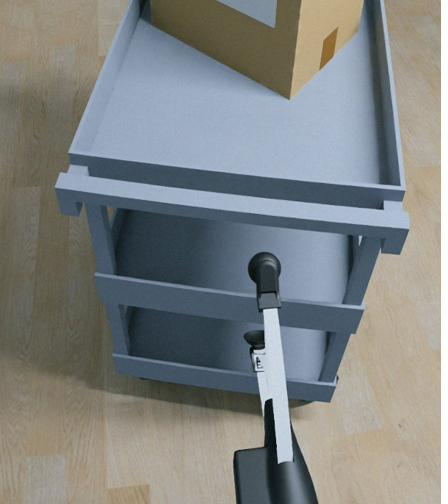

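{"fn": "move", "kwargs": {
  "r2": {"base":{"translate_m":0.195,"strafe_m":-0.045},"pace":"slow","contact_limits":{"translate_m":0.3}},
  "blocking": false,
  "cameras": []
}}

{"fn": "wait", "kwargs": {
  "seconds": 5,
  "cameras": ["r2_head_camera","r2_wrist_camera"]
}}

{"fn": "zoom_image", "kwargs": {
  "camera": "r2_head_camera",
  "region": [130, 280, 340, 520]
}}

Scene clock: 271.20 s.
move: r2 moving
r1: as last shown
r1.lidar_m: 1.41 0.35 0.25 - 0.25 0.25 0.52 3.79 1.10 2.74 2.91 1.41
r1.servo_current: wrist_yaw_rad=39(65) wrist_pitch_rad=46(52) wrist_roll_rad=52(65) gripper_m=39(46)
r1.contact_limits: translate_m 1
r1.wrist_depth_mm: 136 138 - 569 287 198 - / 110 138 - 500 287 200 - / 117 139 250 508 289 191 - / 136 151 - 512 291 193 - / 1983 - - 517 293 192 160 / 1205 1182 194 521 191 193 - / 854 759 750 154 272 175 -
r2.base_odometry: x=-0.337 y=-1.087 heading=-2.198
r2.turned_by_wheels: +0.000
r2.turned_by_imu: +0.001
r2.base_tilt: forward=-0.7 right=+0.1
r2.lidar_m: 0.53 0.65 2.43 2.24 2.27 2.71 2.52 2.54 2.66 2.48 2.55 0.59
r2.base_status: translate_m moving; strafe_m moving
r2.joint_positions: lift_m=+0.683 arm_m=+0.000 wrist_yaw_rad=+0.003 wrist_pitch_rad=+0.002 wrist_roll_rad=+1.569 gripper_m=+0.130
r2.joint_status: not commanded
r2.measured_speeds: translate_m=+0.048 strafe_m=-0.012 rotate_rad=-0.002 lift_m=+0.000 arm_m=+0.000 wrist_yaw_rad=+0.000 wrist_pitch_rad=+0.000 wrist_roll_rad=+0.000
r2.motor_effort: lift_m=+14(14) arm_m=-4(4) wheel_0=+8(11) wheel_1=+5(6) wheel_2=-9(10)
r2.servo_current: wrist_yaw_rad=52(59) wrist_pitch_rad=33(46) wrist_roll_rad=46(59) gripper_m=52(59)
r2.contact_limits: translate_m 0.3
r2.hand_pose: x=+0.4595 y=-0.0866 z=+0.8611 quat_wxyz=(+0.708, +0.706, +0.001, +0.000) (m; r2's base frame)
r2.wrist_depth_mm: - - - - - 1576 1138 / - - - 359 366 379 - / - - 654 373 976 - - / - - 634 387 389 - - / - - 741 399 407 - - / - - 218 347 213 - - / - - - - - 1863 436
pictures: none
No camera images: "cameras" was empty.

Scene clock: 273.97 s.
earlier move: r2 done
r1.base_odometry: x=-1.379 y=+1.355 heading=+2.931
r1.turned_by_wheels: +0.000
r1.turned_by_imu: +0.000
r1.base_tilt: forward=-1.6 right=+1.3
r1.lidar_m: 1.41 0.35 0.25 - 0.25 0.25 0.51 3.81 1.09 2.75 2.86 1.41
r1.base_status: not commanded
r1.joint_positions: lift_m=+0.127 arm_m=+0.000 wrist_yaw_rad=+3.092 wrist_pitch_rad=+0.002 wrist_roll_rad=+0.000 gripper_m=+0.056
r1.joint_status: not commanded
r1.measured_speeds: all 0
r1.motor_effort: lift_m=+20(20) arm_m=+4(5) wheel_0=-30(31) wheel_1=+30(30) wheel_2=+6(6)
r1.servo_current: wrist_yaw_rad=52(78) wrist_pitch_rad=52(52) wrist_roll_rad=39(78) gripper_m=39(52)
r1.contact_limits: translate_m 1
r1.hand_pose: x=-0.1128 y=+0.1016 z=+0.3046 quat_wxyz=(+0.025, -0.001, +0.000, +1.000) (m; r1's base frame)
r1.wrist_depth_mm: 136 138 - 559 283 198 - / 110 138 - 500 289 200 - / 117 139 250 508 289 192 - / 136 151 - 508 290 191 - / 1921 - - 512 291 193 160 / 1205 1229 193 521 191 191 - / 842 759 750 153 272 175 -
r2.base_odometry: x=-0.478 y=-1.210 heading=-2.198
r2.turned_by_wheels: +0.000
r2.turned_by_imu: +0.000
r2.base_tilt: forward=-0.7 right=+0.0
r2.lidar_m: 0.39 0.44 2.48 2.30 2.35 2.87 2.70 2.76 2.59 2.42 2.47 0.40
r2.base_status: done
r2.joint_positions: lift_m=+0.683 arm_m=+0.000 wrist_yaw_rad=+0.000 wrist_pitch_rad=+0.002 wrist_roll_rad=+1.570 gripper_m=+0.130
r2.joint_status: not commanded
r2.measured_speeds: all 0
r2.motor_effort: lift_m=+15(15) arm_m=-4(4) wheel_0=+5(11) wheel_1=+5(8) wheel_2=-9(11)
r2.servo_current: wrist_yaw_rad=39(59) wrist_pitch_rad=33(46) wrist_roll_rad=52(65) gripper_m=46(59)
r2.contact_limits: translate_m 0.3
r2.hand_pose: x=+0.4593 y=-0.0873 z=+0.8608 quat_wxyz=(+0.708, +0.707, +0.001, -0.001) (m; r2's base frame)
r2.wrist_depth_mm: - - - 132 188 195 195 / - - - 135 193 778 - / - - 521 139 200 - - / - 452 449 144 204 - - / - - 488 148 211 - - / - - 539 152 215 188 - / - - - - 224 1708 -
wait: 2.77 of 5 s (r2 has come to rest)
pictures: r2_head_camera, r2_wrist_camera
Images, in order (width x height): r2_head_camera 420x560, r2_wrist_camera 616x392.

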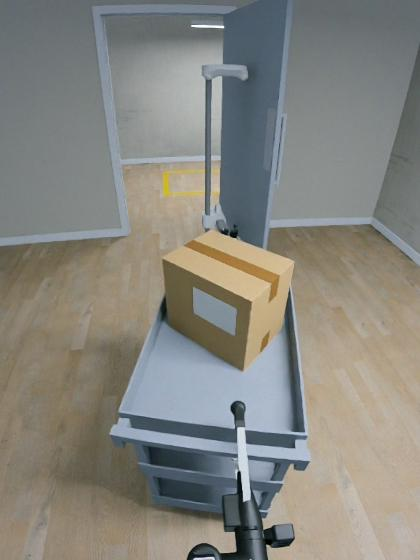

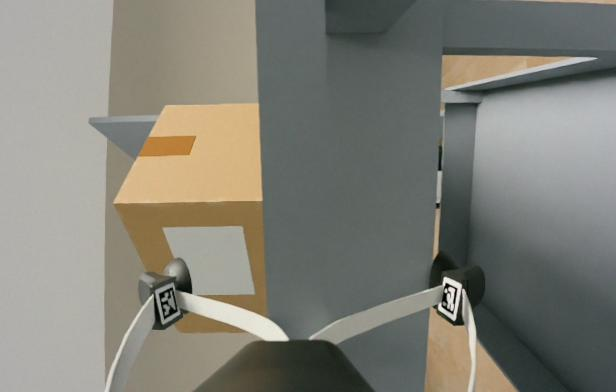

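Scaled by 2.100 from the camera's 420x560 image, which has a finer 1200x1600 frame.

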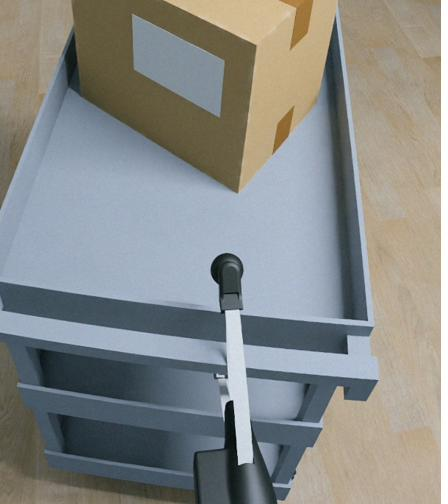

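{"fn": "move", "kwargs": {
  "r2": {"joints":{"lift_m":0.660}},
  "blocking": false,
  "cameras": []
}}

{"fn": "wait", "kwargs": {
  "seconds": 2,
  "cameras": ["r2_wrist_camera"]
}}

{"fn": "move", "kwargs": {
  "r2": {"joints":{"gripper_m":0.03}},
  "blocking": false,
  "cameras": []
}}

{"fn": "wait", "kwargs": {
  "seconds": 3,
  "cameras": ["r2_head_camera","r2_wrist_camera"]
}}

Scene clock: 285.43 s.
move: r2 moving
r1: as last shown
r1.lidar_m: 1.42 0.32 0.25 - 0.25 0.25 0.53 3.81 1.08 2.75 2.88 1.43
r1.motor_effort: lift_m=+20(20) arm_m=+4(4) wheel_0=-30(30) wheel_1=+30(30) wheel_2=+6(6)
r1.servo_current: wrist_yaw_rad=52(65) wrist_pitch_rad=46(46) wrist_roll_rad=46(59) gripper_m=39(46)
r1.contact_limits: translate_m 1
r1.wrist_depth_mm: 136 138 - 559 283 198 - / 110 138 - 504 287 198 - / 117 139 249 508 290 191 - / 136 151 - 512 290 192 - / 1983 - - 517 291 193 160 / 1205 1182 194 521 191 192 - / 866 759 750 153 273 175 -
r2.base_odometry: x=-0.478 y=-1.210 heading=-2.198
r2.turned_by_wheels: +0.000
r2.turned_by_imu: +0.001
r2.base_tilt: forward=-0.6 right=+0.1
r2.lidar_m: 0.37 0.43 2.48 2.32 2.34 2.90 2.68 2.76 2.59 2.42 2.50 0.40
r2.base_status: not commanded
r2.joint_positions: lift_m=+0.661 arm_m=+0.000 wrist_yaw_rad=+0.000 wrist_pitch_rad=+0.000 wrist_roll_rad=+1.570 gripper_m=+0.130
r2.joint_status: lift_m moving
r2.measured_speeds: translate_m=+0.000 strafe_m=+0.000 rotate_rad=+0.000 lift_m=-0.020 arm_m=+0.000 wrist_yaw_rad=+0.000 wrist_pitch_rad=-0.008 wrist_roll_rad=+0.000
r2.motor_effort: lift_m=+15(15) arm_m=-4(4) wheel_0=+5(5) wheel_1=+5(5) wheel_2=-9(9)
r2.servo_current: wrist_yaw_rad=39(52) wrist_pitch_rad=46(46) wrist_roll_rad=39(59) gripper_m=52(59)
r2.contact_limits: translate_m 0.3
r2.hand_pose: x=+0.4593 y=-0.0873 z=+0.8390 quat_wxyz=(+0.708, +0.707, +0.000, +0.000) (m; r2's base frame)
r2.wrist_depth_mm: - - - 163 186 190 191 / - - 597 190 191 1430 - / - - 500 196 196 778 - / - 455 436 202 203 759 - / - - 462 208 208 768 - / - - 158 163 195 - - / - - - - - 1921 -
pictures: none
No camera images: "cameras" was empty.

Scene clock: 285.77 s.
earlier move: r2 done
r1.base_odometry: x=-1.379 y=+1.355 heading=+2.931
r1.turned_by_wheels: +0.000
r1.turned_by_imu: +0.000
r1.base_tilt: forward=-1.6 right=+1.3
r1.lidar_m: 1.40 0.34 0.25 - 0.25 0.25 0.55 3.78 1.10 2.75 2.89 1.40
r1.base_status: not commanded
r1.joint_positions: lift_m=+0.127 arm_m=+0.000 wrist_yaw_rad=+3.092 wrist_pitch_rad=+0.002 wrist_roll_rad=+0.000 gripper_m=+0.056
r1.joint_status: not commanded
r1.measured_speeds: all 0
r1.motor_effort: lift_m=+20(20) arm_m=+4(4) wheel_0=-30(30) wheel_1=+30(30) wheel_2=+6(6)
r1.servo_current: wrist_yaw_rad=46(65) wrist_pitch_rad=39(46) wrist_roll_rad=39(59) gripper_m=52(52)
r1.contact_limits: translate_m 1
r1.hand_pose: x=-0.1128 y=+0.1016 z=+0.3046 quat_wxyz=(+0.025, -0.001, +0.000, +1.000) (m; r1's base frame)
r1.wrist_depth_mm: 136 138 - 559 285 198 - / 110 138 - 504 286 199 - / 117 139 248 512 289 191 - / 137 150 - 512 291 191 - / 1983 - - 517 291 193 160 / 1205 1205 193 521 190 193 - / 854 759 759 153 274 175 -
r2.base_odometry: x=-0.478 y=-1.210 heading=-2.198
r2.turned_by_wheels: +0.000
r2.turned_by_imu: +0.000
r2.base_tilt: forward=-0.7 right=+0.1
r2.lidar_m: 0.39 0.44 2.49 2.30 2.34 2.87 2.67 2.76 2.62 2.41 2.49 0.40
r2.base_status: not commanded
r2.joint_positions: lift_m=+0.660 arm_m=+0.000 wrist_yaw_rad=+0.000 wrist_pitch_rad=+0.000 wrist_roll_rad=+1.570 gripper_m=+0.130
r2.joint_status: all done
r2.measured_speeds: all 0
r2.motor_effort: lift_m=+12(15) arm_m=-4(4) wheel_0=+5(5) wheel_1=+5(5) wheel_2=-9(9)
r2.servo_current: wrist_yaw_rad=52(52) wrist_pitch_rad=33(46) wrist_roll_rad=65(65) gripper_m=52(59)
r2.contact_limits: translate_m 0.3
r2.hand_pose: x=+0.4593 y=-0.0873 z=+0.8387 quat_wxyz=(+0.708, +0.707, +0.000, +0.000) (m; r2's base frame)
r2.wrist_depth_mm: - - - 163 186 191 190 / - - 597 190 190 1397 - / - - 480 197 197 778 - / - 452 436 202 203 809 - / - - 466 208 208 768 - / - - 153 163 195 - - / - - - - - 1983 -
wait: 0.33 of 2 s (r2 has come to rest)
pictures: r2_wrist_camera
Images, in order (width x height): r2_wrist_camera 616x392.

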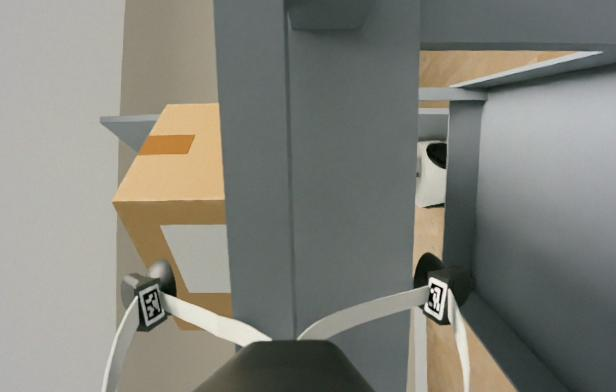

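Scene clock: 286.27 s.
move: r2 moving
r1: as last shown
r1.lidar_m: 1.41 0.35 0.25 - 0.25 0.25 0.51 3.76 1.10 2.74 2.90 1.41
r1.motor_effort: lift_m=+20(20) arm_m=+4(4) wheel_0=-30(31) wheel_1=+30(30) wheel_2=+6(6)
r1.servo_current: wrist_yaw_rad=72(85) wrist_pitch_rad=46(52) wrist_roll_rad=39(65) gripper_m=46(46)
r1.contact_limits: translate_m 1
r1.wrist_depth_mm: 136 138 - 564 286 198 - / 110 138 - 504 287 198 - / 117 139 249 500 289 191 - / 137 151 - 508 291 193 - / 1921 - - 508 293 193 160 / 1182 1205 194 525 192 193 - / 842 750 750 153 272 175 -
r2.base_odometry: x=-0.478 y=-1.210 heading=-2.198
r2.turned_by_wheels: +0.000
r2.turned_by_imu: +0.000
r2.base_tilt: forward=-0.7 right=+0.1
r2.lidar_m: 0.39 0.43 2.48 2.32 2.32 2.87 2.71 2.72 2.61 2.44 2.49 0.40
r2.base_status: not commanded
r2.joint_positions: lift_m=+0.660 arm_m=+0.000 wrist_yaw_rad=+0.000 wrist_pitch_rad=-0.001 wrist_roll_rad=+1.570 gripper_m=+0.117
r2.joint_status: gripper_m moving
r2.measured_speeds: all 0
r2.motor_effort: lift_m=+12(12) arm_m=-4(4) wheel_0=+5(5) wheel_1=+5(6) wheel_2=-8(9)
r2.servo_current: wrist_yaw_rad=46(52) wrist_pitch_rad=33(46) wrist_roll_rad=52(59) gripper_m=124(124)
r2.contact_limits: translate_m 0.3
r2.hand_pose: x=+0.4593 y=-0.0873 z=+0.8388 quat_wxyz=(+0.708, +0.707, +0.000, +0.000) (m; r2's base frame)
r2.wrist_depth_mm: - - - 165 187 191 190 / - - 597 191 191 1464 - / - - 477 197 197 788 - / - 455 436 202 202 - - / - - 466 208 209 831 - / - - 153 212 200 - - / - - - - - 1983 -
pictures: none
No camera images: "cameras" was empty.

Scene clock: 287.67 s.
earlier move: r2 done
r1.base_odometry: x=-1.379 y=+1.355 heading=+2.931
r1.turned_by_wheels: +0.000
r1.turned_by_imu: +0.000
r1.base_tilt: forward=-1.6 right=+1.3
r1.lidar_m: 1.42 0.34 0.25 - 0.25 0.25 0.51 3.80 1.10 2.76 2.89 1.42
r1.base_status: not commanded
r1.joint_positions: lift_m=+0.127 arm_m=+0.000 wrist_yaw_rad=+3.092 wrist_pitch_rad=+0.002 wrist_roll_rad=+0.000 gripper_m=+0.056
r1.joint_status: not commanded
r1.measured_speeds: all 0
r1.motor_effort: lift_m=+20(20) arm_m=+4(4) wheel_0=-30(31) wheel_1=+30(30) wheel_2=+6(6)
r1.servo_current: wrist_yaw_rad=46(85) wrist_pitch_rad=39(52) wrist_roll_rad=59(65) gripper_m=39(46)
r1.contact_limits: translate_m 1
r1.hand_pose: x=-0.1128 y=+0.1016 z=+0.3046 quat_wxyz=(+0.025, -0.001, +0.000, +1.000) (m; r1's base frame)
r1.wrist_depth_mm: 135 138 - 559 286 198 - / 110 139 - 504 289 200 - / 117 138 250 508 289 191 - / 136 151 - 508 290 191 - / 1983 - - 512 290 193 160 / 1205 1182 193 521 191 192 - / 854 759 750 153 273 175 -
r2.base_odometry: x=-0.478 y=-1.210 heading=-2.198
r2.turned_by_wheels: +0.000
r2.turned_by_imu: +0.000
r2.base_tilt: forward=-0.7 right=+0.1
r2.lidar_m: 0.41 0.43 2.49 2.32 2.32 2.90 2.69 2.73 2.62 2.42 2.47 0.39
r2.base_status: not commanded
r2.joint_positions: lift_m=+0.660 arm_m=+0.000 wrist_yaw_rad=+0.000 wrist_pitch_rad=+0.004 wrist_roll_rad=+1.570 gripper_m=+0.031
r2.joint_status: all done
r2.measured_speeds: all 0
r2.motor_effort: lift_m=+15(15) arm_m=-4(4) wheel_0=+4(5) wheel_1=+3(6) wheel_2=-4(9)
r2.servo_current: wrist_yaw_rad=46(52) wrist_pitch_rad=46(46) wrist_roll_rad=46(59) gripper_m=150(332)
r2.contact_limits: translate_m 0.3
r2.hand_pose: x=+0.4593 y=-0.0873 z=+0.8371 quat_wxyz=(+0.708, +0.707, +0.002, -0.001) (m; r2's base frame)
r2.wrist_depth_mm: - - 127 183 186 200 195 / - - 132 189 190 778 - / - 521 135 196 196 - - / - 436 141 202 202 - - / - 508 146 208 207 - - / - - 151 215 186 168 - / - - - - - 1756 -
wait: 1.40 of 3 s (r2 has come to rest)
pictures: r2_head_camera, r2_wrist_camera
Images, in order (width x height): r2_head_camera 420x560, r2_wrist_camera 616x392.

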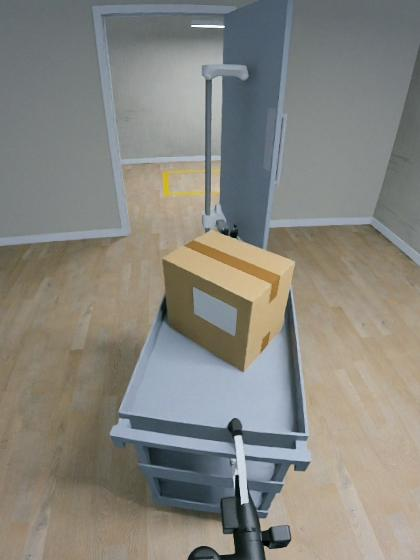

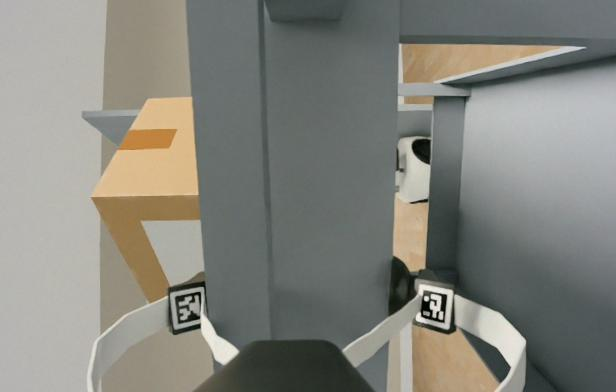

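{"fn": "move", "kwargs": {
  "blocking": false,
  "cameras": [],
  "r2": {"base":{"translate_m":0.25},"pace":"slow"}
}}

{"fn": "wait", "kwargs": {
  "seconds": 4,
  "cameras": ["r2_head_camera"]
}}

Scene clock: 308.87 s.
move: r2 moving
r1: as last shown
r1.lidar_m: 1.40 0.34 0.25 - 0.25 0.25 0.54 3.79 1.09 2.75 2.88 1.39
r1.servo_current: wrist_yaw_rad=59(59) wrist_pitch_rad=39(46) wrist_roll_rad=52(65) gripper_m=46(46)
r1.contact_limits: translate_m 1
r1.wrist_depth_mm: 136 138 - 564 283 198 - / 110 138 - 504 289 199 - / 117 139 249 508 287 191 - / 136 151 - 517 290 191 - / 1983 - - 512 291 192 160 / 1205 1205 194 521 191 193 - / 854 759 750 153 273 175 -
r2.base_odometry: x=-0.485 y=-1.220 heading=-2.198
r2.turned_by_wheels: +0.000
r2.turned_by_imu: +0.000
r2.base_tilt: forward=-0.7 right=+0.1
r2.lidar_m: 0.38 0.42 2.47 2.30 2.33 2.90 2.71 2.76 2.61 2.44 2.48 0.40
r2.base_status: translate_m moving
r2.joint_positions: lift_m=+0.660 arm_m=+0.000 wrist_yaw_rad=+0.000 wrist_pitch_rad=+0.004 wrist_roll_rad=+1.570 gripper_m=+0.031
r2.joint_status: not commanded
r2.measured_speeds: translate_m=+0.049 strafe_m=+0.001 rotate_rad=-0.003 lift_m=+0.000 arm_m=+0.000 wrist_yaw_rad=-0.008 wrist_pitch_rad=+0.000 wrist_roll_rad=+0.000
r2.motor_effort: lift_m=+15(15) arm_m=-4(4) wheel_0=+4(9) wheel_1=+6(9) wheel_2=-12(13)
r2.servo_current: wrist_yaw_rad=46(59) wrist_pitch_rad=52(52) wrist_roll_rad=39(52) gripper_m=137(150)
r2.hand_pose: x=+0.4593 y=-0.0875 z=+0.8371 quat_wxyz=(+0.708, +0.707, +0.002, -0.002) (m; r2's base frame)
r2.wrist_depth_mm: - - 129 186 190 195 194 / - - 134 191 192 1537 - / - 539 137 197 198 - - / - 439 141 202 204 - - / - 496 145 208 208 - - / - 554 150 215 186 168 - / - - - - - 1756 -
pictures: none
No camera images: "cameras" was empty.

Scene clock: 312.13 s.
earlier move: r2 done
r1.base_odometry: x=-1.379 y=+1.355 heading=+2.931
r1.turned_by_wheels: +0.000
r1.turned_by_imu: +0.000
r1.base_tilt: forward=-1.6 right=+1.3
r1.lidar_m: 1.16 0.34 0.25 - 0.25 0.25 0.55 3.79 1.10 2.75 2.88 1.18
r1.base_status: not commanded
r1.joint_positions: lift_m=+0.127 arm_m=+0.000 wrist_yaw_rad=+3.092 wrist_pitch_rad=+0.002 wrist_roll_rad=+0.000 gripper_m=+0.056
r1.joint_status: not commanded
r1.measured_speeds: all 0
r1.motor_effort: lift_m=+20(20) arm_m=+4(4) wheel_0=-30(31) wheel_1=+30(30) wheel_2=+6(6)
r1.servo_current: wrist_yaw_rad=52(78) wrist_pitch_rad=46(52) wrist_roll_rad=46(65) gripper_m=39(52)
r1.contact_limits: translate_m 1
r1.hand_pose: x=-0.1128 y=+0.1016 z=+0.3046 quat_wxyz=(+0.025, -0.001, +0.000, +1.000) (m; r1's base frame)
r1.wrist_depth_mm: 136 138 - 569 285 198 - / 110 138 - 504 287 199 - / 117 139 248 504 289 191 - / 136 151 - 517 290 192 - / 1921 - - 512 291 192 160 / 1205 1205 193 521 191 192 - / 854 759 750 153 273 175 -
r2.base_odometry: x=-0.624 y=-1.413 heading=-2.198
r2.turned_by_wheels: +0.001
r2.turned_by_imu: +0.002
r2.base_tilt: forward=-0.7 right=+0.0
r2.lidar_m: 0.38 0.41 2.50 2.32 2.39 3.08 2.94 3.01 2.61 2.42 2.44 0.40
r2.base_status: done
r2.joint_positions: lift_m=+0.660 arm_m=+0.000 wrist_yaw_rad=+0.001 wrist_pitch_rad=+0.004 wrist_roll_rad=+1.570 gripper_m=+0.031
r2.joint_status: not commanded
r2.measured_speeds: all 0
r2.motor_effort: lift_m=+15(15) arm_m=-4(4) wheel_0=+6(12) wheel_1=+4(9) wheel_2=-6(15)
r2.servo_current: wrist_yaw_rad=39(65) wrist_pitch_rad=39(52) wrist_roll_rad=59(59) gripper_m=137(150)
r2.hand_pose: x=+0.4594 y=-0.0870 z=+0.8371 quat_wxyz=(+0.707, +0.707, +0.002, -0.001) (m; r2's base frame)
r2.wrist_depth_mm: - - 144 185 208 209 209 / - - 147 204 206 1499 430 / - - 148 207 - - - / - 488 151 211 211 - - / - 473 153 213 213 - - / - 512 155 216 184 167 - / - - 597 - - 1921 -
wait: 3.27 of 4 s (r2 has come to rest)
pictures: r2_head_camera
Images, in order (width x height): r2_head_camera 420x560.

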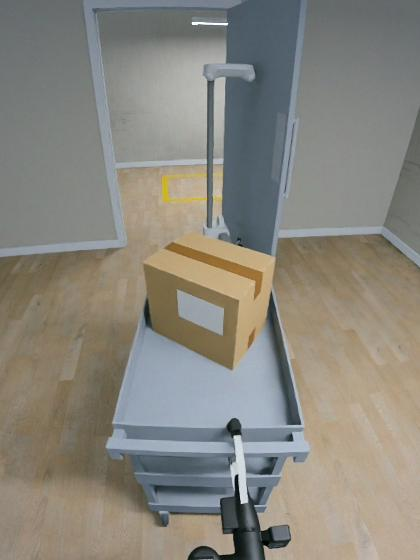

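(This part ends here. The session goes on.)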